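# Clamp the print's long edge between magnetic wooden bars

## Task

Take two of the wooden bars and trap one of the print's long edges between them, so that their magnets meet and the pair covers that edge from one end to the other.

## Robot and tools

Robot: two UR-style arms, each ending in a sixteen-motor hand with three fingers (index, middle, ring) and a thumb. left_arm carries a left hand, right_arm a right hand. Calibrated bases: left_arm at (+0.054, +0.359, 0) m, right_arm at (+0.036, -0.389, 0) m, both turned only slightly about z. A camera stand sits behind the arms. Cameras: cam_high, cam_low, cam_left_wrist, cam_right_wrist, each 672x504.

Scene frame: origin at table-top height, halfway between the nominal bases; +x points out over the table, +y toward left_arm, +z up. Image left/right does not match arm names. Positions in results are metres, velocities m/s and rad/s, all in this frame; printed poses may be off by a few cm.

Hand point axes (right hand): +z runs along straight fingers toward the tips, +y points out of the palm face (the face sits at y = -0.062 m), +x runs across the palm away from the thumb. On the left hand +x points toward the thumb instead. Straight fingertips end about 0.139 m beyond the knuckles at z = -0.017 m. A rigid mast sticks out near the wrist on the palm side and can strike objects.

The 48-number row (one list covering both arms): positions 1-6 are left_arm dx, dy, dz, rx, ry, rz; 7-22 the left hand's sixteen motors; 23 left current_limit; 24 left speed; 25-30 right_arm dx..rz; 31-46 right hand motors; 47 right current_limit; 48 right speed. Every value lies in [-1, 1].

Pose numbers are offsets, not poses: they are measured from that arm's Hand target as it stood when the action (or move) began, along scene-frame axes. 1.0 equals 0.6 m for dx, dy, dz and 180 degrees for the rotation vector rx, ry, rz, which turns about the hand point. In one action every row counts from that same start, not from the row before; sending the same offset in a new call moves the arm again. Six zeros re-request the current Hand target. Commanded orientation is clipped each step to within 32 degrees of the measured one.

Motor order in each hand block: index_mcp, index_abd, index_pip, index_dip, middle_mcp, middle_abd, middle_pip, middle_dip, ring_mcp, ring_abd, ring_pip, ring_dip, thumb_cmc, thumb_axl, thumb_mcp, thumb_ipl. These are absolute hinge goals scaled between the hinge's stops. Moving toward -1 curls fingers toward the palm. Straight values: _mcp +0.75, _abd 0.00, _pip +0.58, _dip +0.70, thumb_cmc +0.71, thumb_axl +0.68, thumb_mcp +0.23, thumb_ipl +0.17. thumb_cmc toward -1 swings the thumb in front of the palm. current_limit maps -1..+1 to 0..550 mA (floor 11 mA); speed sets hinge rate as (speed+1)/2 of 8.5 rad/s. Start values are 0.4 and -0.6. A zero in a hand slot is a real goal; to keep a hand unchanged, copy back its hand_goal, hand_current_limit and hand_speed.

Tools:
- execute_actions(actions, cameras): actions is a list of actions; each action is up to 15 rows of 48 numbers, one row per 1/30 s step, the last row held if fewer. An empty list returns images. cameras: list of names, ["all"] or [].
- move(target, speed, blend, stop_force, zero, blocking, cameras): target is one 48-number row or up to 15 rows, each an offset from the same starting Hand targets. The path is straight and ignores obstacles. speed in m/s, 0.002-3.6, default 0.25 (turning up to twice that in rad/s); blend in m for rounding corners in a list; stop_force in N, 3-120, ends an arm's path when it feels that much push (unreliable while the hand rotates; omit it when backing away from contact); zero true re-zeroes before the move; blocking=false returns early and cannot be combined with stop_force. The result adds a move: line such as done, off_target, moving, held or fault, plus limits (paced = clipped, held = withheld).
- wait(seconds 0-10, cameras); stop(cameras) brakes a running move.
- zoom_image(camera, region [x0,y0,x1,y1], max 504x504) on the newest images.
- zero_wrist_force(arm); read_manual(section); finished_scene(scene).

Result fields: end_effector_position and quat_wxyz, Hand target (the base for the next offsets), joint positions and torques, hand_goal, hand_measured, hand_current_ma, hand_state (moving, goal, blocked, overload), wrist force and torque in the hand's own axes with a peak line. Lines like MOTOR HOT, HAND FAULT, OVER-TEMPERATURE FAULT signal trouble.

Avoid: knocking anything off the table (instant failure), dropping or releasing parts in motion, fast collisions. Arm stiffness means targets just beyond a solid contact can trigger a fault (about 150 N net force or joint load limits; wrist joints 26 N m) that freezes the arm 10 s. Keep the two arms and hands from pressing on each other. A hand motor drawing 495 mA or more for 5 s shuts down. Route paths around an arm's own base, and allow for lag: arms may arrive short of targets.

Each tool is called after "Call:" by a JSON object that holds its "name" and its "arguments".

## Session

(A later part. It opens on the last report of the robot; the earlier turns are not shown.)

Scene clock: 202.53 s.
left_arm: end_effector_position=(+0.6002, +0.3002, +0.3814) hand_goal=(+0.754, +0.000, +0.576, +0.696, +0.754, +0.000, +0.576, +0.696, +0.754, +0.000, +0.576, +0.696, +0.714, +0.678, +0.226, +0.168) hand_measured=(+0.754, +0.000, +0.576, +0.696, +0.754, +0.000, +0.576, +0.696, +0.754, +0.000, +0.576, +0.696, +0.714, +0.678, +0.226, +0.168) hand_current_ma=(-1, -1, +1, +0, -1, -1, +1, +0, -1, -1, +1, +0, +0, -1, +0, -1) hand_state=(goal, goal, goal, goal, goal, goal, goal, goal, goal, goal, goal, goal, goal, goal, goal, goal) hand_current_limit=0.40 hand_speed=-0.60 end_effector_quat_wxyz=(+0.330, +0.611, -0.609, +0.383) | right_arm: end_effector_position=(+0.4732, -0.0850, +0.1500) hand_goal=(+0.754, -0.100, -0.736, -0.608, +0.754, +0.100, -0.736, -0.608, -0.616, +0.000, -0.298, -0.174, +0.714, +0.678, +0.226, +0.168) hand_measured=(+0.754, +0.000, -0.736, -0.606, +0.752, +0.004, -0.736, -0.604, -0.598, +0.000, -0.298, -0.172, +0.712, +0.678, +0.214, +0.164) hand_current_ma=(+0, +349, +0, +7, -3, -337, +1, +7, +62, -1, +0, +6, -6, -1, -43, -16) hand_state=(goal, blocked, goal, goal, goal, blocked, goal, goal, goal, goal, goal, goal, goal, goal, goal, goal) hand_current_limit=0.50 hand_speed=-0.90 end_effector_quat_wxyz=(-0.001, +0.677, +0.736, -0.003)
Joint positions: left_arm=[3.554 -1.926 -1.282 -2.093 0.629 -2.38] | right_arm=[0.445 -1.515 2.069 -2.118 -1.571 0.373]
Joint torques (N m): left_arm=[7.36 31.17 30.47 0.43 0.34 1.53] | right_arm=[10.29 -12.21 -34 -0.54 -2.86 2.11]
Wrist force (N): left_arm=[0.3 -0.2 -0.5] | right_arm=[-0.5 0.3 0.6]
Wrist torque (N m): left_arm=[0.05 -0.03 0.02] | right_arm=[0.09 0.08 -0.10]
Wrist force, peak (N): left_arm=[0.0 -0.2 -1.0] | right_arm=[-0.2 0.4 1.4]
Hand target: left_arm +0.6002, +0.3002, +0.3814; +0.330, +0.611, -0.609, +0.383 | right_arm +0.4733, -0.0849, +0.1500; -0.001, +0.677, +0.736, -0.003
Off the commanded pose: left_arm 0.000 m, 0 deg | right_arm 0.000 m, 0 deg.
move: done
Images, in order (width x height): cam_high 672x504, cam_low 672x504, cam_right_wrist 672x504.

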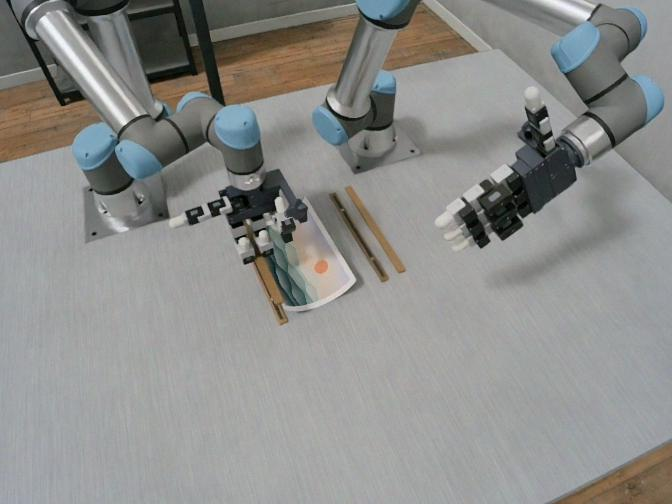

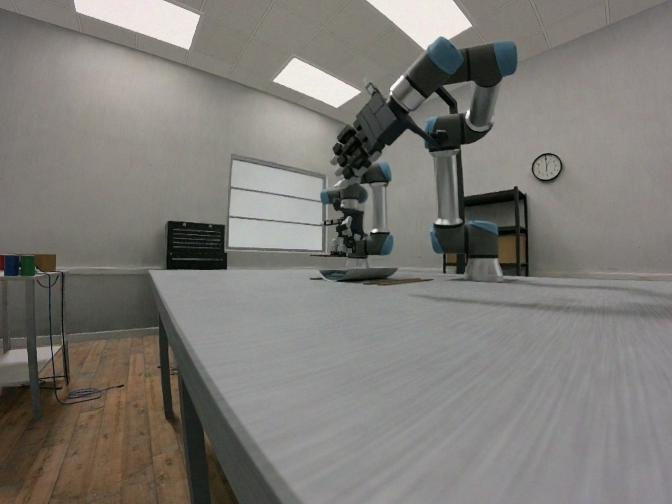

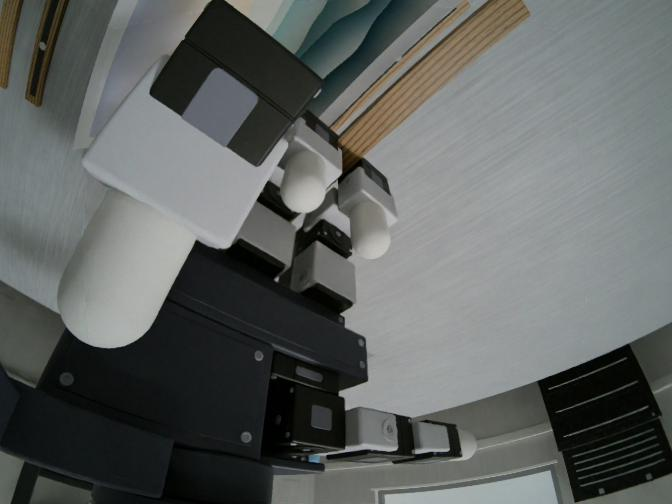

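Call:
{"name": "move", "arguments": {"target": [0, 0, 0, 0, 0, 0, 0.754, 0, 0.576, 0.696, 0.754, 0, 0.576, 0.696, 0.754, 0, 0.576, 0.696, 0.714, 0.678, 0.226, 0.168, 0.4, -0.6, 0, 0, -0.0617, 0, 0, 0, 0.754, -0.1, -0.736, -0.608, 0.754, 0.1, -0.736, -0.608, -0.616, 0, -0.298, -0.174, 0.714, 0.678, 0.226, 0.168, 0.5, -0.9], "speed": 0.1, "cameras": ["cam_high", "cam_low", "cam_right_wrist"]}}

Call:
{"name": "zoom_image", "arguments": {"camera": "cam_high", "region": [200, 190, 320, 340]}}

Call:
{"name": "zoom_image", "arguments": {"camera": "cam_low", "region": [300, 230, 380, 290]}}

Call:
{"name": "zoom_image", "arguments": {"camera": "cam_right_wrist", "region": [300, 0, 560, 180]}}

Scene clock: 204.87 s.
left_arm: end_effector_position=(+0.6002, +0.3002, +0.3814) hand_goal=(+0.754, +0.000, +0.576, +0.696, +0.754, +0.000, +0.576, +0.696, +0.754, +0.000, +0.576, +0.696, +0.714, +0.678, +0.226, +0.168) hand_measured=(+0.754, +0.000, +0.576, +0.696, +0.754, +0.000, +0.576, +0.696, +0.754, +0.000, +0.576, +0.696, +0.714, +0.678, +0.226, +0.168) hand_current_ma=(-1, -1, +1, +0, -1, -1, +1, +0, -1, -1, +1, +0, +0, -1, +0, -1) hand_state=(goal, goal, goal, goal, goal, goal, goal, goal, goal, goal, goal, goal, goal, goal, goal, goal) hand_current_limit=0.40 hand_speed=-0.60 end_effector_quat_wxyz=(+0.330, +0.611, -0.609, +0.383) | right_arm: end_effector_position=(+0.4733, -0.0849, +0.1131) hand_goal=(+0.754, -0.100, -0.736, -0.608, +0.754, +0.100, -0.736, -0.608, -0.616, +0.000, -0.298, -0.174, +0.714, +0.678, +0.226, +0.168) hand_measured=(+0.754, +0.000, -0.736, -0.606, +0.752, +0.004, -0.736, -0.604, -0.598, +0.000, -0.298, -0.172, +0.712, +0.678, +0.214, +0.164) hand_current_ma=(+0, +349, +0, +7, -3, -337, +1, +7, +62, -1, +0, +6, -6, -1, -43, -16) hand_state=(goal, blocked, goal, goal, goal, blocked, goal, goal, goal, goal, goal, goal, goal, goal, goal, goal) hand_current_limit=0.50 hand_speed=-0.90 end_effector_quat_wxyz=(-0.001, +0.677, +0.736, -0.003)
Joint positions: left_arm=[3.554 -1.926 -1.282 -2.093 0.629 -2.38] | right_arm=[0.445 -1.458 2.12 -2.227 -1.572 0.373]
Joint torques (N m): left_arm=[8.39 29.99 31.71 0.35 -0.13 1.7] | right_arm=[2.57 -10.78 -6.25 -4.69 -0.17 0.37]
Wrist force (N): left_arm=[0.5 -0.1 -0.3] | right_arm=[-0.5 0.2 0.7]
Wrist torque (N m): left_arm=[0.06 -0.04 0.04] | right_arm=[0.06 0.08 -0.09]
Wrist force, peak (N): left_arm=[0.6 -0.2 -0.4] | right_arm=[-0.5 0.3 1.3]
Hand target: left_arm +0.6002, +0.3002, +0.3814; +0.330, +0.611, -0.609, +0.383 | right_arm +0.4733, -0.0849, +0.1130; -0.001, +0.677, +0.736, -0.003
Off the commanded pose: left_arm 0.000 m, 0 deg | right_arm 0.000 m, 0 deg.
move: done
Images, in order (width x height): cam_high 672x504, cam_low 672x504, cam_right_wrist 672x504.

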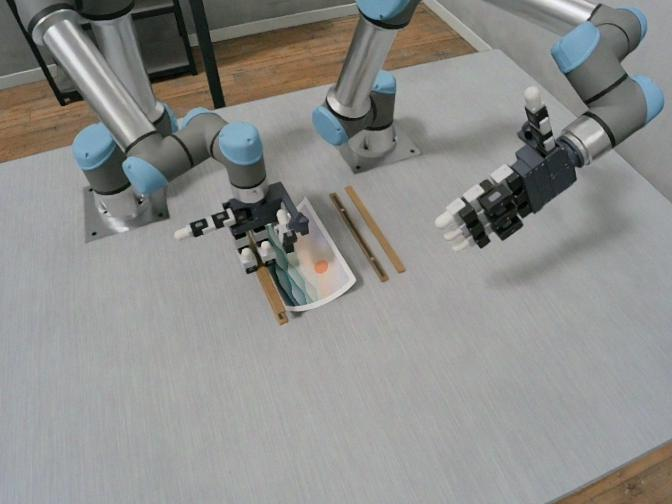

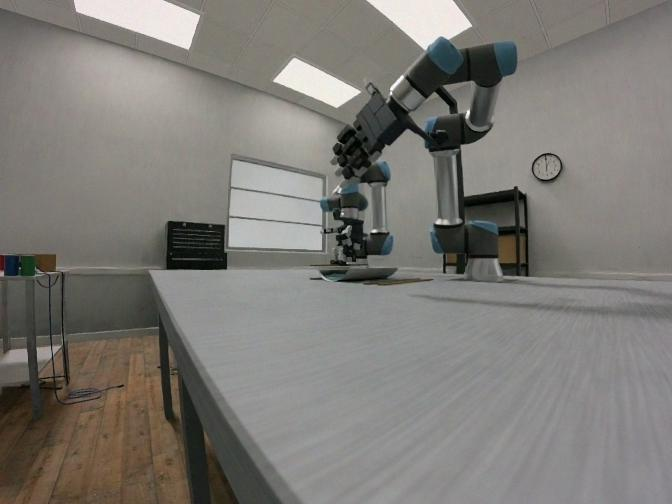

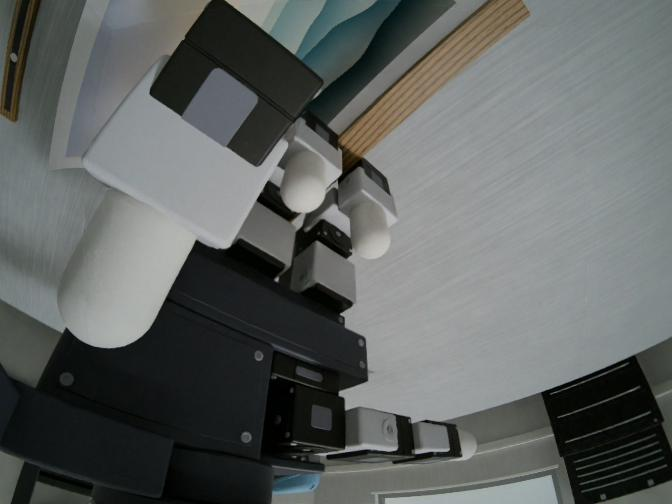

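Scaled by 3.360 from the camera's 672x504 image, which has a finer 960x720 frame.

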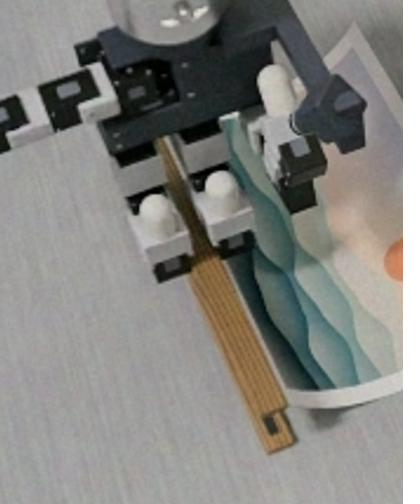

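Scaled by 6.300 from the camera's 672x504 image, which has a finer 960x720 frame.

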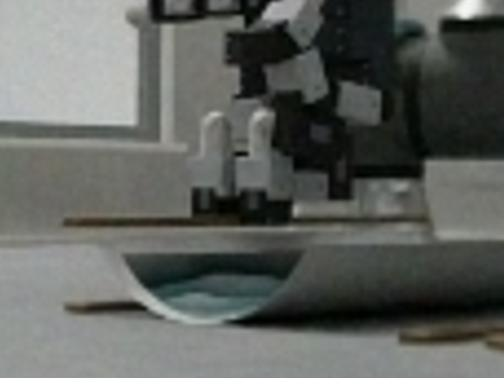

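Scaled by 1.938 from the camera's 672x504 image, which has a finer 960x720 frame.

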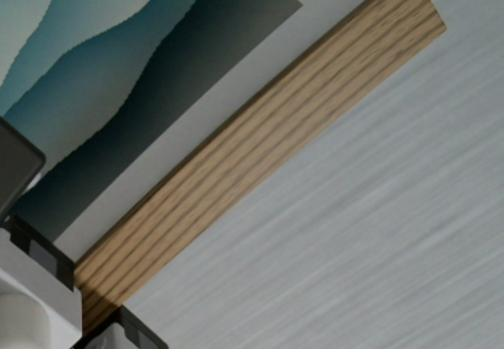

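Call:
{"name": "move", "arguments": {"target": [0, 0, 0, 0, 0, 0, 0.754, 0, 0.576, 0.696, 0.754, 0, 0.576, 0.696, 0.754, 0, 0.576, 0.696, 0.714, 0.678, 0.226, 0.168, 0.4, -0.6, 0, 0, -0.025, 0, 0, 0, 0.754, -0.1, -0.736, -0.608, 0.754, 0.1, -0.736, -0.608, -0.616, 0, -0.298, -0.174, 0.714, 0.678, 0.226, 0.168, 0.5, -0.9], "speed": 0.03, "stop_force": 6, "cameras": ["cam_high", "cam_low", "cam_right_wrist"]}}

Call:
{"name": "zoom_image", "arguments": {"camera": "cam_high", "region": [200, 190, 370, 340]}}

Call:
{"name": "zoom_image", "arguments": {"camera": "cam_low", "region": [300, 230, 410, 290]}}

Call:
{"name": "zoom_image", "arguments": {"camera": "cam_right_wrist", "region": [300, 0, 560, 180]}}

Scene clock: 207.27 s.
left_arm: end_effector_position=(+0.6002, +0.3002, +0.3814) hand_goal=(+0.754, +0.000, +0.576, +0.696, +0.754, +0.000, +0.576, +0.696, +0.754, +0.000, +0.576, +0.696, +0.714, +0.678, +0.226, +0.168) hand_measured=(+0.754, +0.000, +0.576, +0.696, +0.754, +0.000, +0.576, +0.696, +0.754, +0.000, +0.576, +0.696, +0.714, +0.678, +0.226, +0.168) hand_current_ma=(-1, -1, +1, +0, -1, -1, +1, +0, -1, -1, +1, +0, +0, -1, +0, -1) hand_state=(goal, goal, goal, goal, goal, goal, goal, goal, goal, goal, goal, goal, goal, goal, goal, goal) hand_current_limit=0.40 hand_speed=-0.60 end_effector_quat_wxyz=(+0.330, +0.611, -0.609, +0.383) | right_arm: end_effector_position=(+0.4733, -0.0849, +0.0980) hand_goal=(+0.754, -0.100, -0.736, -0.608, +0.754, +0.100, -0.736, -0.608, -0.616, +0.000, -0.298, -0.174, +0.714, +0.678, +0.226, +0.168) hand_measured=(+0.754, +0.000, -0.736, -0.606, +0.752, +0.004, -0.736, -0.604, -0.598, +0.000, -0.298, -0.172, +0.712, +0.678, +0.214, +0.164) hand_current_ma=(+0, +349, +0, +7, -3, -337, +1, +7, +62, -1, +0, +6, -6, -1, -43, -16) hand_state=(goal, blocked, goal, goal, goal, blocked, goal, goal, goal, goal, goal, goal, goal, goal, goal, goal) hand_current_limit=0.50 hand_speed=-0.90 end_effector_quat_wxyz=(-0.001, +0.677, +0.736, -0.003)
Joint positions: left_arm=[3.554 -1.926 -1.282 -2.093 0.629 -2.38] | right_arm=[0.445 -1.431 2.138 -2.272 -1.572 0.373]
Joint torques (N m): left_arm=[7.33 31.75 30.64 0.39 -0.08 1.42] | right_arm=[-0.01 -12.23 -6.18 -4.26 0.56 0.84]
Wrist force (N): left_arm=[0.4 0.2 -0.5] | right_arm=[-0.4 0.2 0.7]
Wrist torque (N m): left_arm=[0.10 -0.04 0.02] | right_arm=[0.06 0.07 -0.08]
Wrist force, peak (N): left_arm=[0.3 -0.1 -0.7] | right_arm=[-0.4 0.3 1.0]
Hand target: left_arm +0.6002, +0.3002, +0.3814; +0.330, +0.611, -0.609, +0.383 | right_arm +0.4733, -0.0849, +0.0980; -0.001, +0.677, +0.736, -0.003
Off the commanded pose: left_arm 0.000 m, 0 deg | right_arm 0.000 m, 0 deg.
move: done
Images, in order (width x height): cam_high 672x504, cam_low 672x504, cam_right_wrist 672x504.

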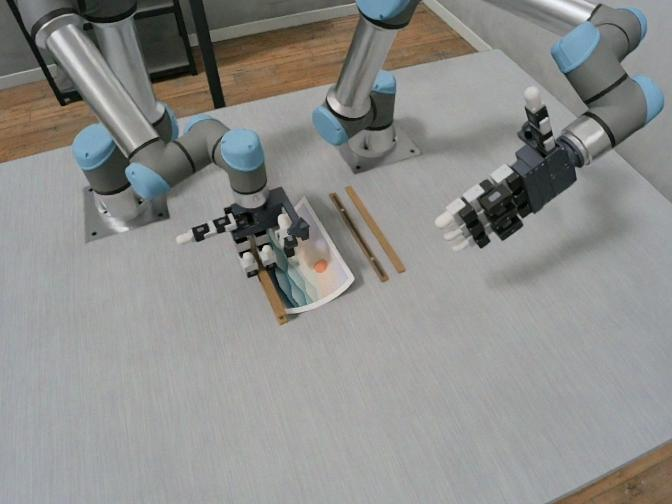

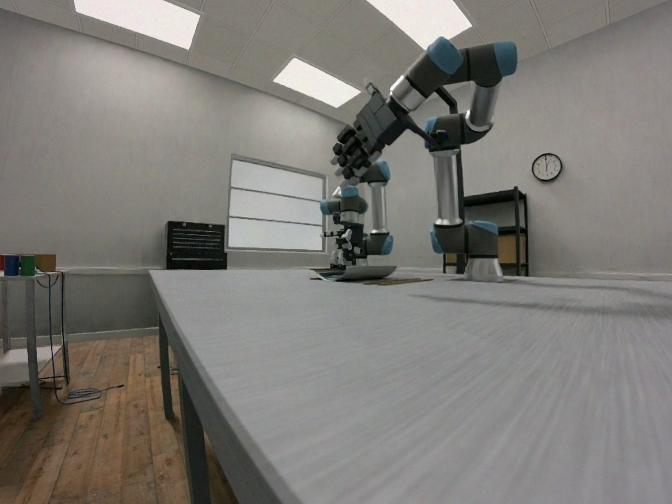

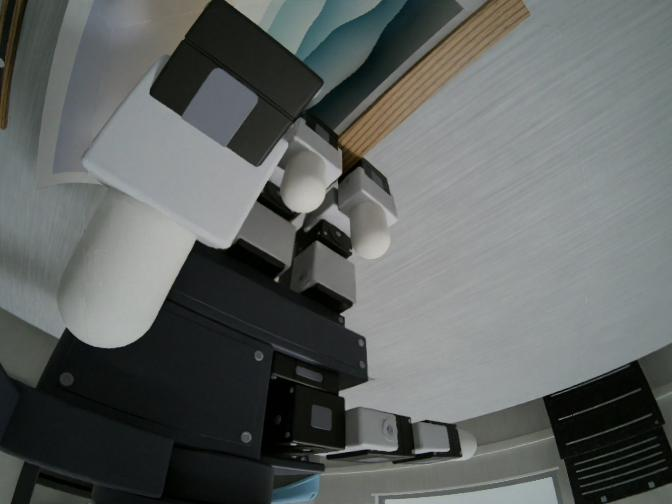

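Scaled by 2.965 from the camera's 672x504 image, which has a finer 960x720 frame.

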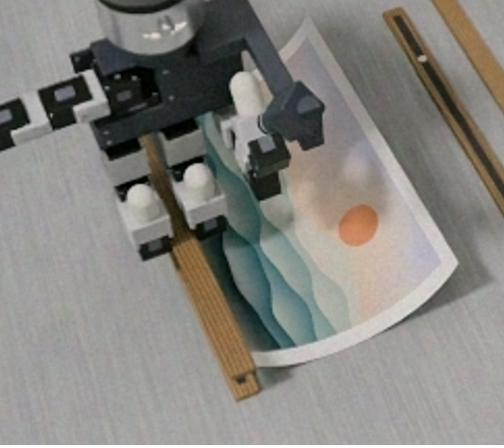

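Scaled by 4.582 from the camera's 672x504 image, which has a finer 960x720 frame.

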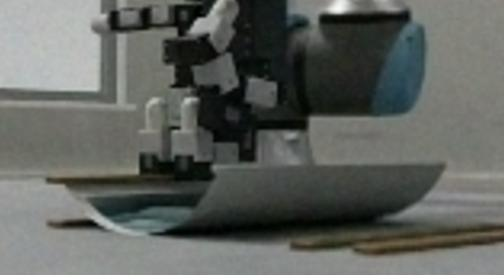

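Scaled by 1.938 from the camera's 672x504 image, which has a finer 960x720 frame.

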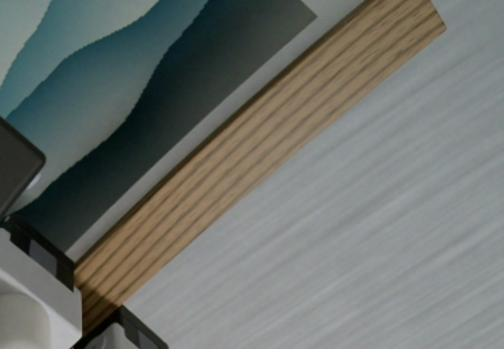

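Call:
{"name": "move", "arguments": {"target": [0, 0, 0, 0, 0, 0, 0.754, 0, 0.576, 0.696, 0.754, 0, 0.576, 0.696, 0.754, 0, 0.576, 0.696, 0.714, 0.678, 0.226, 0.168, 0.4, -0.6, 0, 0, -0.0217, 0, 0, 0, 0.754, -0.1, -0.736, -0.608, 0.754, 0.1, -0.736, -0.608, -0.616, 0, -0.298, -0.174, 0.714, 0.678, 0.226, 0.168, 0.5, -0.9], "speed": 0.03, "stop_force": 6, "cameras": ["cam_high", "cam_low", "cam_right_wrist"]}}

Call:
{"name": "zoom_image", "arguments": {"camera": "cam_high", "region": [200, 190, 370, 340]}}

Call:
{"name": "zoom_image", "arguments": {"camera": "cam_low", "region": [300, 230, 410, 290]}}

Call:
{"name": "zoom_image", "arguments": {"camera": "cam_right_wrist", "region": [300, 0, 560, 180]}}

Scene clock: 209.50 s.
left_arm: end_effector_position=(+0.6002, +0.3002, +0.3814) hand_goal=(+0.754, +0.000, +0.576, +0.696, +0.754, +0.000, +0.576, +0.696, +0.754, +0.000, +0.576, +0.696, +0.714, +0.678, +0.226, +0.168) hand_measured=(+0.754, +0.000, +0.576, +0.696, +0.754, +0.000, +0.576, +0.696, +0.754, +0.000, +0.576, +0.696, +0.714, +0.678, +0.226, +0.168) hand_current_ma=(-1, -1, +1, +0, -1, -1, +1, +0, -1, -1, +1, +0, +0, -1, +0, -1) hand_state=(goal, goal, goal, goal, goal, goal, goal, goal, goal, goal, goal, goal, goal, goal, goal, goal) hand_current_limit=0.40 hand_speed=-0.60 end_effector_quat_wxyz=(+0.330, +0.611, -0.609, +0.383) | right_arm: end_effector_position=(+0.4733, -0.0849, +0.0850) hand_goal=(+0.754, -0.100, -0.736, -0.608, +0.754, +0.100, -0.736, -0.608, -0.616, +0.000, -0.298, -0.174, +0.714, +0.678, +0.226, +0.168) hand_measured=(+0.754, +0.000, -0.736, -0.606, +0.752, +0.004, -0.736, -0.604, -0.598, +0.000, -0.298, -0.172, +0.712, +0.678, +0.214, +0.164) hand_current_ma=(+0, +349, +0, +7, -3, -337, +1, +7, +62, -1, +0, +6, -6, -1, -43, -16) hand_state=(goal, blocked, goal, goal, goal, blocked, goal, goal, goal, goal, goal, goal, goal, goal, goal, goal) hand_current_limit=0.50 hand_speed=-0.90 end_effector_quat_wxyz=(-0.001, +0.677, +0.736, -0.003)
Joint positions: left_arm=[3.554 -1.926 -1.282 -2.093 0.629 -2.38] | right_arm=[0.445 -1.407 2.153 -2.311 -1.572 0.373]
Joint torques (N m): left_arm=[7.59 30.88 31.09 0.56 -0.07 1.5] | right_arm=[-1.25 -12.24 -6.72 -4.51 0.75 1.07]
Wrist force (N): left_arm=[0.1 -0.3 -0.6] | right_arm=[-0.5 0.3 0.7]
Wrist torque (N m): left_arm=[0.05 0.01 0.01] | right_arm=[0.06 0.07 -0.08]
Wrist force, peak (N): left_arm=[0.4 0.3 -0.7] | right_arm=[-0.6 0.3 0.9]
Hand target: left_arm +0.6002, +0.3002, +0.3814; +0.330, +0.611, -0.609, +0.383 | right_arm +0.4733, -0.0849, +0.0850; -0.001, +0.677, +0.736, -0.003
Off the commanded pose: left_arm 0.000 m, 0 deg | right_arm 0.000 m, 0 deg.
move: done
Images, in order (width x height): cam_high 672x504, cam_low 672x504, cam_right_wrist 672x504.

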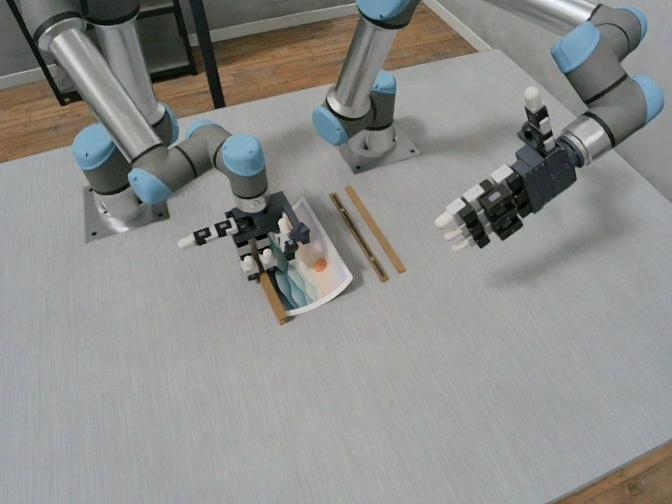

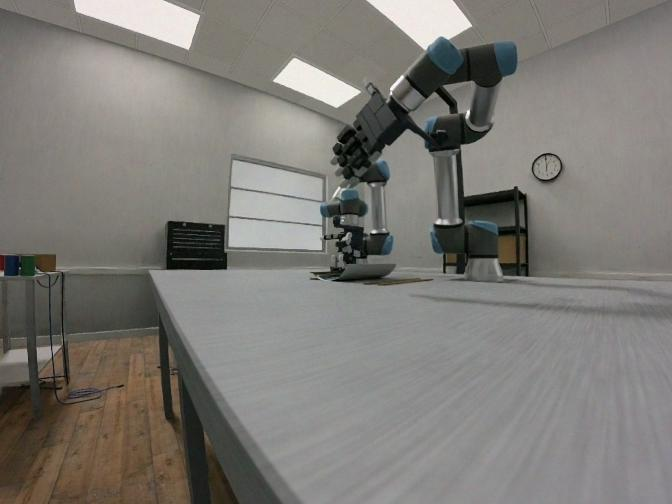

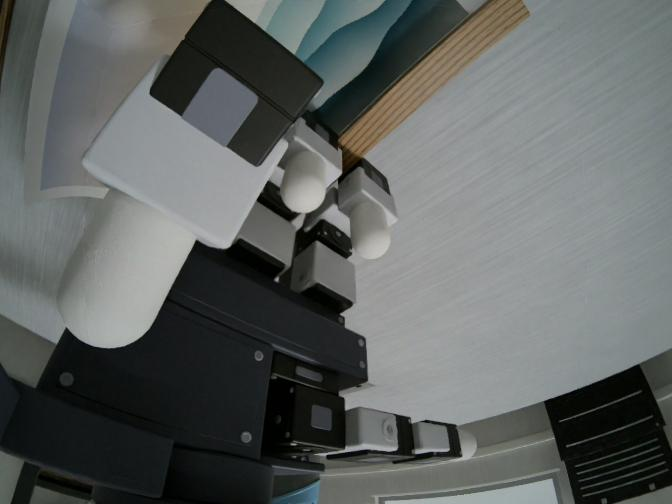

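Scaled by 2.965 from the camera's 672x504 image, which has a finer 960x720 frame.

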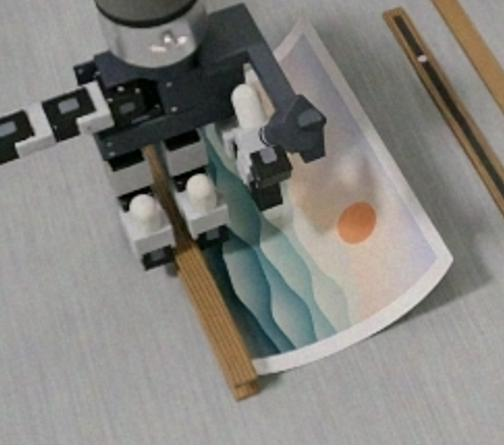

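Scaled by 4.582 from the camera's 672x504 image, which has a finer 960x720 frame.

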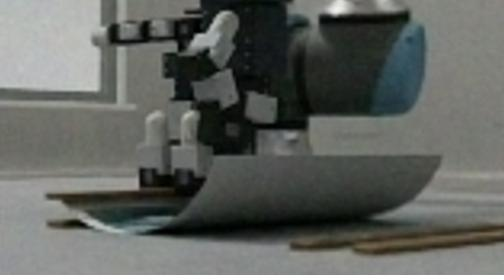

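Scaled by 1.938 from the camera's 672x504 image, which has a finer 960x720 frame.

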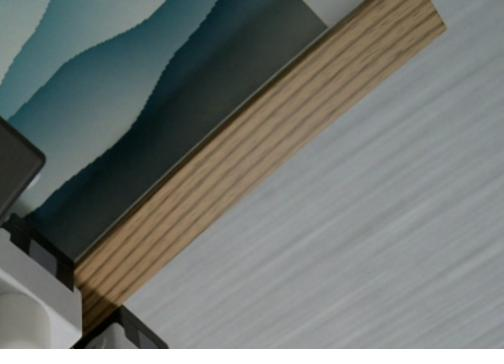

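Call:
{"name": "move", "arguments": {"target": [0, 0, 0, 0, 0, 0, 0.754, 0, 0.576, 0.696, 0.754, 0, 0.576, 0.696, 0.754, 0, 0.576, 0.696, 0.714, 0.678, 0.226, 0.168, 0.4, -0.6, 0, 0, -0.0167, 0, 0, 0, 0.754, -0.1, -0.736, -0.608, 0.754, 0.1, -0.736, -0.608, -0.616, 0, -0.298, -0.174, 0.714, 0.678, 0.226, 0.168, 0.5, -0.9], "speed": 0.02, "stop_force": 6, "cameras": ["cam_high", "cam_low", "cam_right_wrist"]}}

Call:
{"name": "zoom_image", "arguments": {"camera": "cam_high", "region": [200, 190, 370, 340]}}

Call:
{"name": "zoom_image", "arguments": {"camera": "cam_low", "region": [300, 230, 410, 290]}}

Call:
{"name": "zoom_image", "arguments": {"camera": "cam_right_wrist", "region": [300, 0, 560, 180]}}

Scene clock: 211.77 s.
left_arm: end_effector_position=(+0.6002, +0.3002, +0.3814) hand_goal=(+0.754, +0.000, +0.576, +0.696, +0.754, +0.000, +0.576, +0.696, +0.754, +0.000, +0.576, +0.696, +0.714, +0.678, +0.226, +0.168) hand_measured=(+0.754, +0.000, +0.576, +0.696, +0.754, +0.000, +0.576, +0.696, +0.754, +0.000, +0.576, +0.696, +0.714, +0.678, +0.226, +0.168) hand_current_ma=(-1, -1, +1, +0, -1, -1, +1, +0, -1, -1, +1, +0, +0, -1, +0, -1) hand_state=(goal, goal, goal, goal, goal, goal, goal, goal, goal, goal, goal, goal, goal, goal, goal, goal) hand_current_limit=0.40 hand_speed=-0.60 end_effector_quat_wxyz=(+0.330, +0.611, -0.609, +0.383) | right_arm: end_effector_position=(+0.4733, -0.0849, +0.0749) hand_goal=(+0.754, -0.100, -0.736, -0.608, +0.754, +0.100, -0.736, -0.608, -0.616, +0.000, -0.298, -0.174, +0.714, +0.678, +0.226, +0.168) hand_measured=(+0.754, +0.000, -0.736, -0.606, +0.752, +0.004, -0.736, -0.604, -0.598, +0.000, -0.298, -0.172, +0.712, +0.678, +0.214, +0.164) hand_current_ma=(+0, +349, +0, +7, -3, -337, +1, +7, +62, -1, +0, +6, -6, -1, -43, -16) hand_state=(goal, blocked, goal, goal, goal, blocked, goal, goal, goal, goal, goal, goal, goal, goal, goal, goal) hand_current_limit=0.50 hand_speed=-0.90 end_effector_quat_wxyz=(-0.001, +0.677, +0.736, -0.003)
Joint positions: left_arm=[3.554 -1.926 -1.282 -2.093 0.629 -2.38] | right_arm=[0.445 -1.387 2.164 -2.341 -1.572 0.373]
Joint torques (N m): left_arm=[7.2 31.36 31.4 0.62 0.13 1.84] | right_arm=[-2.2 -12.73 -5.22 -4.54 1.15 1.59]
Wrist force (N): left_arm=[0.1 -0.1 -0.5] | right_arm=[-0.4 0.5 0.5]
Wrist torque (N m): left_arm=[0.07 0.00 0.00] | right_arm=[0.10 0.07 -0.08]
Wrist force, peak (N): left_arm=[0.1 -0.3 -0.7] | right_arm=[-0.5 0.6 0.7]
Hand target: left_arm +0.6002, +0.3002, +0.3814; +0.330, +0.611, -0.609, +0.383 | right_arm +0.4733, -0.0849, +0.0749; -0.001, +0.677, +0.736, -0.003
Off the commanded pose: left_arm 0.000 m, 0 deg | right_arm 0.000 m, 0 deg.
move: done
Images, in order (width x height): cam_high 672x504, cam_low 672x504, cam_right_wrist 672x504.

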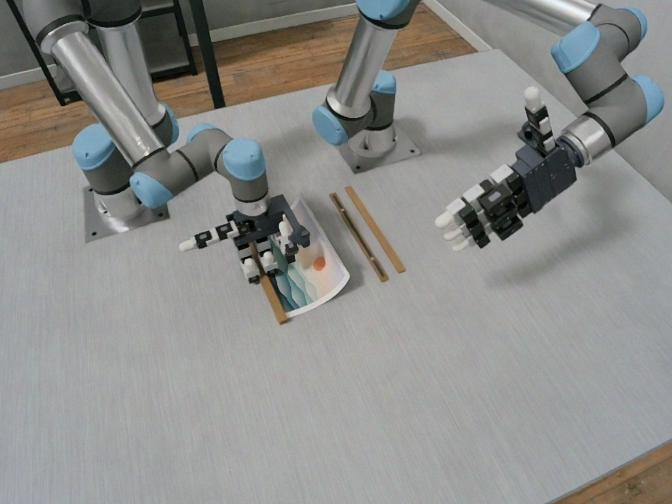

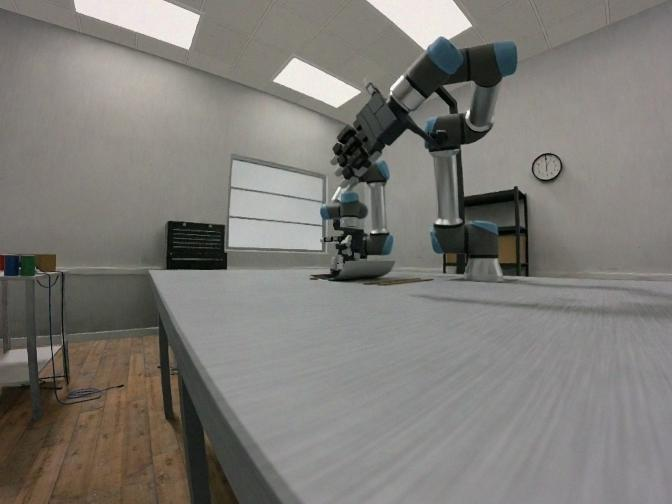

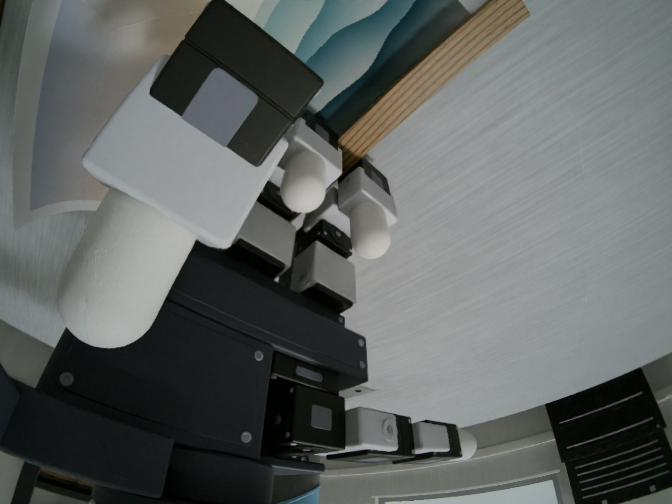

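Scaled by 2.965 from the camera's 672x504 image, which has a finer 960x720 frame.

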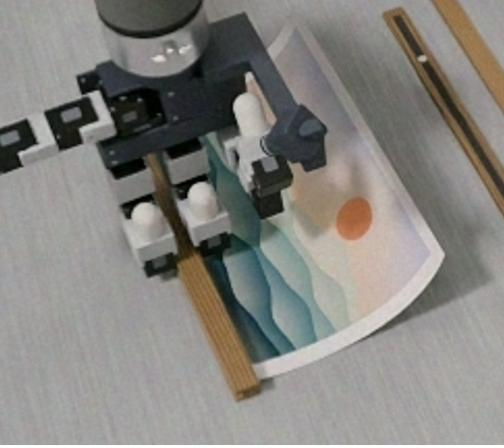

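Scaled by 4.582 from the camera's 672x504 image, which has a finer 960x720 frame.

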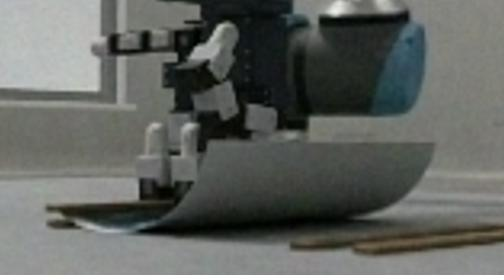

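Scaled by 1.938 from the camera's 672x504 image, which has a finer 960x720 frame.

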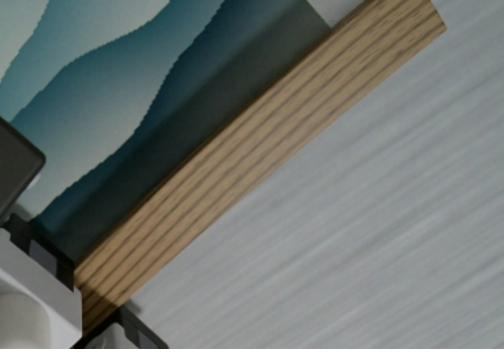

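Call:
{"name": "move", "arguments": {"target": [0, 0, 0, 0, 0, 0, 0.754, 0, 0.576, 0.696, 0.754, 0, 0.576, 0.696, 0.754, 0, 0.576, 0.696, 0.714, 0.678, 0.226, 0.168, 0.4, -0.6, 0, 0, -0.0147, 0, 0, 0, 0.754, -0.1, -0.736, -0.608, 0.754, 0.1, -0.736, -0.608, -0.616, 0, -0.298, -0.174, 0.714, 0.678, 0.226, 0.168, 0.5, -0.9], "speed": 0.015, "stop_force": 5, "cameras": ["cam_high", "cam_low", "cam_right_wrist"]}}

Call:
{"name": "zoom_image", "arguments": {"camera": "cam_high", "region": [200, 190, 370, 340]}}

Call:
{"name": "zoom_image", "arguments": {"camera": "cam_low", "region": [300, 230, 410, 290]}}

Call:
{"name": "zoom_image", "arguments": {"camera": "cam_right_wrist", "region": [300, 0, 560, 180]}}

Scene clock: 214.57 s.
left_arm: end_effector_position=(+0.6002, +0.3002, +0.3814) hand_goal=(+0.754, +0.000, +0.576, +0.696, +0.754, +0.000, +0.576, +0.696, +0.754, +0.000, +0.576, +0.696, +0.714, +0.678, +0.226, +0.168) hand_measured=(+0.754, +0.000, +0.576, +0.696, +0.754, +0.000, +0.576, +0.696, +0.754, +0.000, +0.576, +0.696, +0.714, +0.678, +0.226, +0.168) hand_current_ma=(-1, -1, +1, +0, -1, -1, +1, +0, -1, -1, +1, +0, +0, -1, +0, -1) hand_state=(goal, goal, goal, goal, goal, goal, goal, goal, goal, goal, goal, goal, goal, goal, goal, goal) hand_current_limit=0.40 hand_speed=-0.60 end_effector_quat_wxyz=(+0.330, +0.611, -0.609, +0.383) | right_arm: end_effector_position=(+0.4733, -0.0849, +0.0678) hand_goal=(+0.754, -0.100, -0.736, -0.608, +0.754, +0.100, -0.736, -0.608, -0.616, +0.000, -0.298, -0.174, +0.714, +0.678, +0.226, +0.168) hand_measured=(+0.754, +0.000, -0.740, -0.606, +0.752, +0.004, -0.736, -0.606, -0.598, +0.000, -0.298, -0.172, +0.712, +0.678, +0.214, +0.164) hand_current_ma=(-1, +349, -7, +7, -5, -334, +0, +7, +62, -1, +0, +6, -6, -1, -43, -16) hand_state=(goal, blocked, goal, goal, goal, blocked, goal, goal, goal, goal, goal, goal, goal, goal, goal, goal) hand_current_limit=0.50 hand_speed=-0.90 end_effector_quat_wxyz=(-0.001, +0.677, +0.736, -0.003)
Joint positions: left_arm=[3.554 -1.926 -1.282 -2.093 0.629 -2.38] | right_arm=[0.445 -1.373 2.171 -2.363 -1.572 0.373]
Joint torques (N m): left_arm=[7.38 31.91 30.41 0.43 -0.31 1.44] | right_arm=[-3.34 -38.16 -30.07 -0.78 1.2 2.07]
Wrist force (N): left_arm=[0.2 -0.2 -0.4] | right_arm=[-0.4 0.3 1.1]
Wrist torque (N m): left_arm=[0.05 -0.01 0.01] | right_arm=[0.02 0.05 -0.08]
Wrist force, peak (N): left_arm=[0.3 -0.2 -0.7] | right_arm=[-0.2 -1.4 -5.6]
Hand target: left_arm +0.6002, +0.3002, +0.3814; +0.330, +0.611, -0.609, +0.383 | right_arm +0.4733, -0.0849, +0.0678; -0.001, +0.677, +0.736, -0.003 (not the last commanded pose)
Off the commanded pose: left_arm 0.000 m, 0 deg | right_arm 0.002 m, 0 deg.
move: contact (right_arm)
Images, in order (width x height): cam_high 672x504, cam_low 672x504, cam_right_wrist 672x504.

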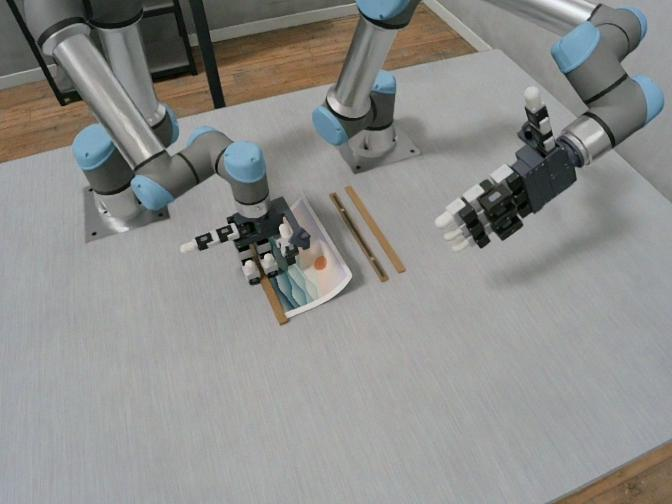

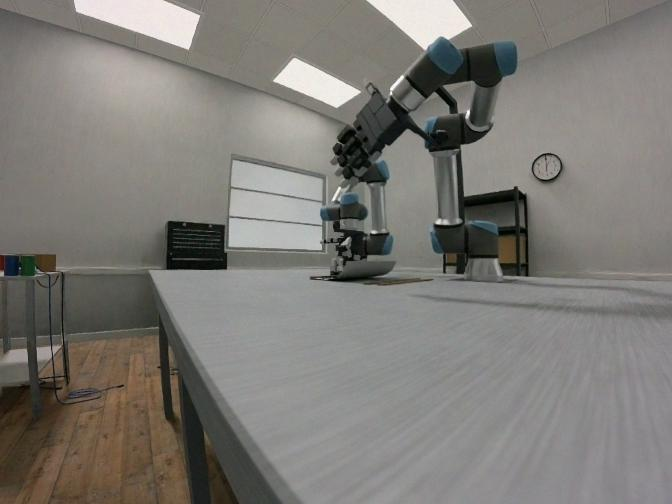

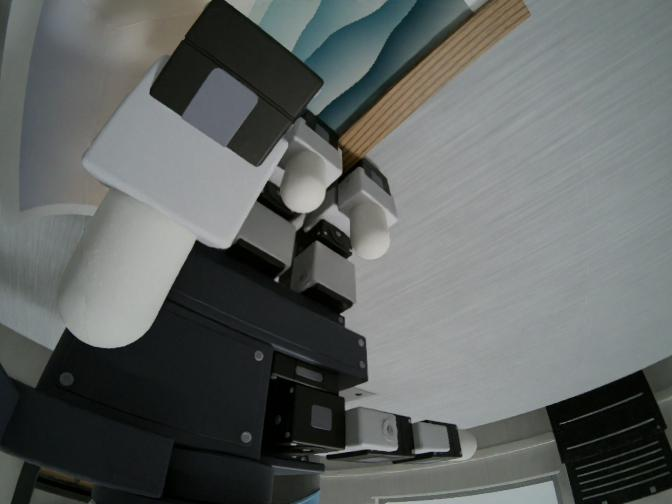

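Scaled by 2.965 from the camera's 672x504 image, which has a finer 960x720 frame.

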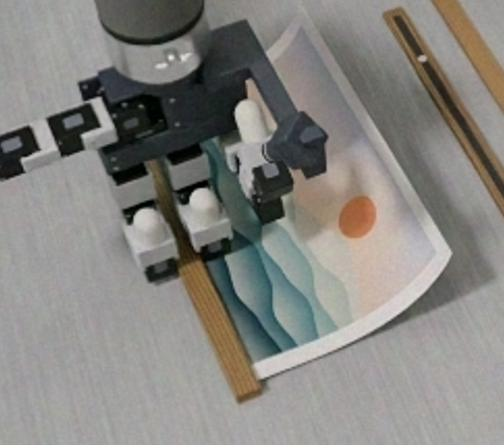

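Scaled by 4.582 from the camera's 672x504 image, which has a finer 960x720 frame.

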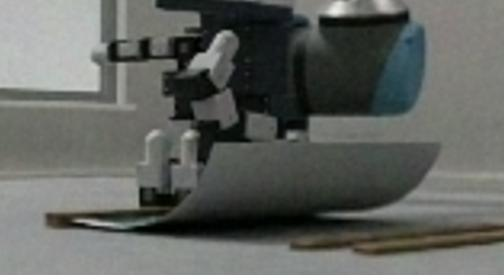

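Scaled by 1.938 from the camera's 672x504 image, which has a finer 960x720 frame.

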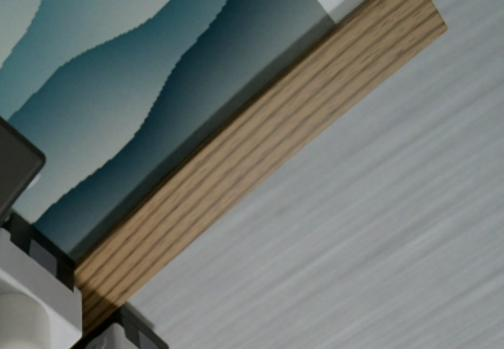

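Call:
{"name": "zoom_image", "arguments": {"camera": "cam_low", "region": [300, 255, 350, 290]}}

Call:
{"name": "zoom_image", "arguments": {"camera": "cam_high", "region": [255, 280, 315, 330]}}

Call:
{"name": "zoom_image", "arguments": {"camera": "cam_right_wrist", "region": [420, 0, 560, 100]}}

Scaled by 10.080 from the camera's 672x504 image, which has a finer 960x720 frame.

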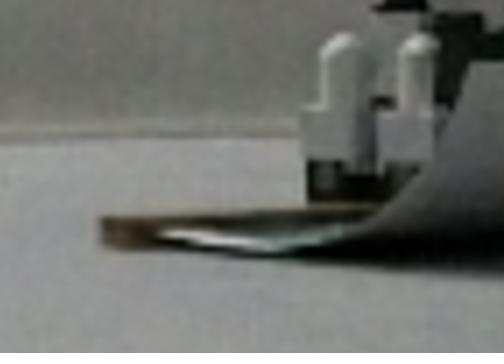

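Scaled by 8.400 from the camera's 672x504 image, which has a finer 960x720 frame.

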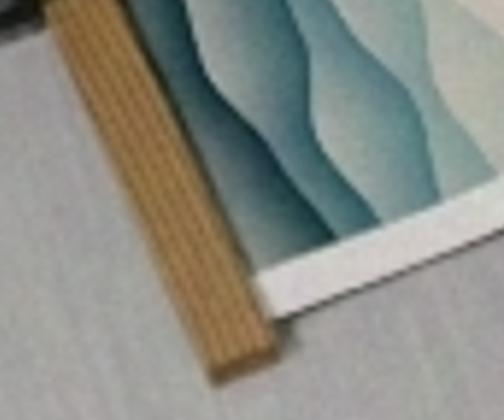

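Scaled by 3.600 from the camera's 672x504 image, which has a finer 960x720 frame.

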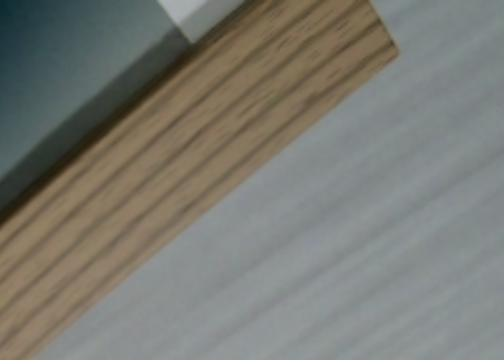

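Call:
{"name": "move", "arguments": {"target": [0, 0, 0, 0, 0, 0, 0.754, 0, 0.576, 0.696, 0.754, 0, 0.576, 0.696, 0.754, 0, 0.576, 0.696, 0.714, 0.678, 0.226, 0.168, 0.4, -0.6, 0, 0, 0, 0, 0, 0, 0.754, 0.06, -0.736, -0.608, 0.754, -0.06, -0.736, -0.608, -0.616, 0, -0.298, -0.174, 0.714, 0.678, 0.226, 0.168, 0.5, -0.93], "speed": 0.02, "cameras": ["cam_high", "cam_low", "cam_right_wrist"]}}

Call:
{"name": "zoom_image", "arguments": {"camera": "cam_low", "region": [300, 245, 400, 290]}}

Call:
{"name": "zoom_image", "arguments": {"camera": "cam_high", "region": [225, 200, 315, 330]}}

Scene clock: 219.83 s.
left_arm: end_effector_position=(+0.6002, +0.3002, +0.3814) hand_goal=(+0.754, +0.000, +0.576, +0.696, +0.754, +0.000, +0.576, +0.696, +0.754, +0.000, +0.576, +0.696, +0.714, +0.678, +0.226, +0.168) hand_measured=(+0.754, +0.000, +0.576, +0.696, +0.754, +0.000, +0.576, +0.696, +0.754, +0.000, +0.576, +0.696, +0.714, +0.678, +0.226, +0.168) hand_current_ma=(-1, -1, +1, +0, -1, -1, +1, +0, -1, -1, +1, +0, +0, -1, +0, -1) hand_state=(goal, goal, goal, goal, goal, goal, goal, goal, goal, goal, goal, goal, goal, goal, goal, goal) hand_current_limit=0.40 hand_speed=-0.60 end_effector_quat_wxyz=(+0.330, +0.611, -0.609, +0.383) | right_arm: end_effector_position=(+0.4733, -0.0849, +0.0678) hand_goal=(+0.754, +0.060, -0.736, -0.608, +0.754, -0.060, -0.736, -0.608, -0.616, +0.000, -0.298, -0.174, +0.714, +0.678, +0.226, +0.168) hand_measured=(+0.754, +0.056, -0.736, -0.606, +0.752, -0.056, -0.734, -0.606, -0.598, +0.000, -0.298, -0.172, +0.712, +0.678, +0.214, +0.164) hand_current_ma=(+0, -7, -1, +7, -4, +7, +3, +7, +62, -1, +0, +6, -6, -1, -43, -16) hand_state=(goal, goal, goal, goal, goal, goal, goal, goal, goal, goal, goal, goal, goal, goal, goal, goal) hand_current_limit=0.50 hand_speed=-0.93 end_effector_quat_wxyz=(-0.001, +0.677, +0.736, -0.003)
Joint positions: left_arm=[3.554 -1.926 -1.282 -2.093 0.629 -2.38] | right_arm=[0.445 -1.373 2.171 -2.363 -1.572 0.373]
Joint torques (N m): left_arm=[7.13 31.83 32.9 0.44 -0.06 1.27] | right_arm=[-3.08 -36.99 -28.19 -0.72 1.35 1.82]
Wrist force (N): left_arm=[0.1 0.0 -0.5] | right_arm=[-0.5 0.3 0.3]
Wrist torque (N m): left_arm=[0.08 0.00 0.00] | right_arm=[0.08 0.07 -0.10]
Wrist force, peak (N): left_arm=[0.4 0.0 -0.8] | right_arm=[-0.6 0.3 1.2]
Hand target: left_arm +0.6002, +0.3002, +0.3814; +0.330, +0.611, -0.609, +0.383 | right_arm +0.4733, -0.0849, +0.0678; -0.001, +0.677, +0.736, -0.003
Off the commanded pose: left_arm 0.000 m, 0 deg | right_arm 0.000 m, 0 deg.
move: done
Images, in order (width x height): cam_high 672x504, cam_low 672x504, cam_right_wrist 672x504.

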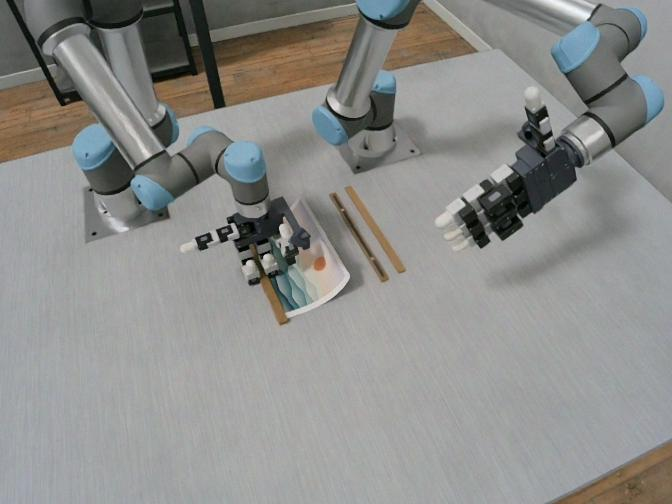

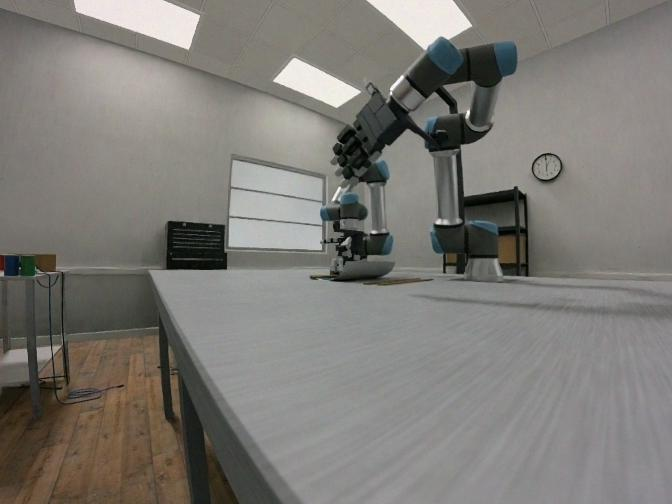

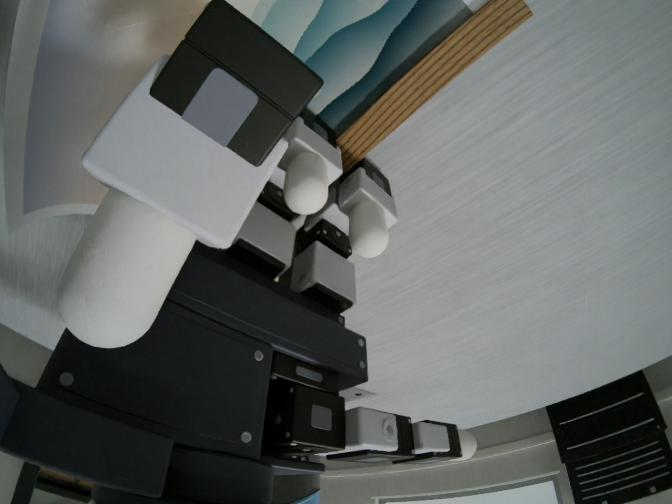

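Scaled by 5.040 from the camera's 672x504 image, which has a finer 960x720 frame.

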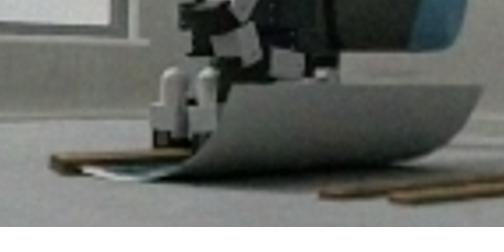

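Scaled by 3.877 from the camera's 672x504 image, which has a finer 960x720 frame.

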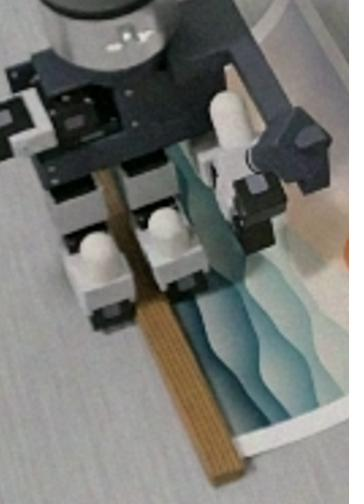

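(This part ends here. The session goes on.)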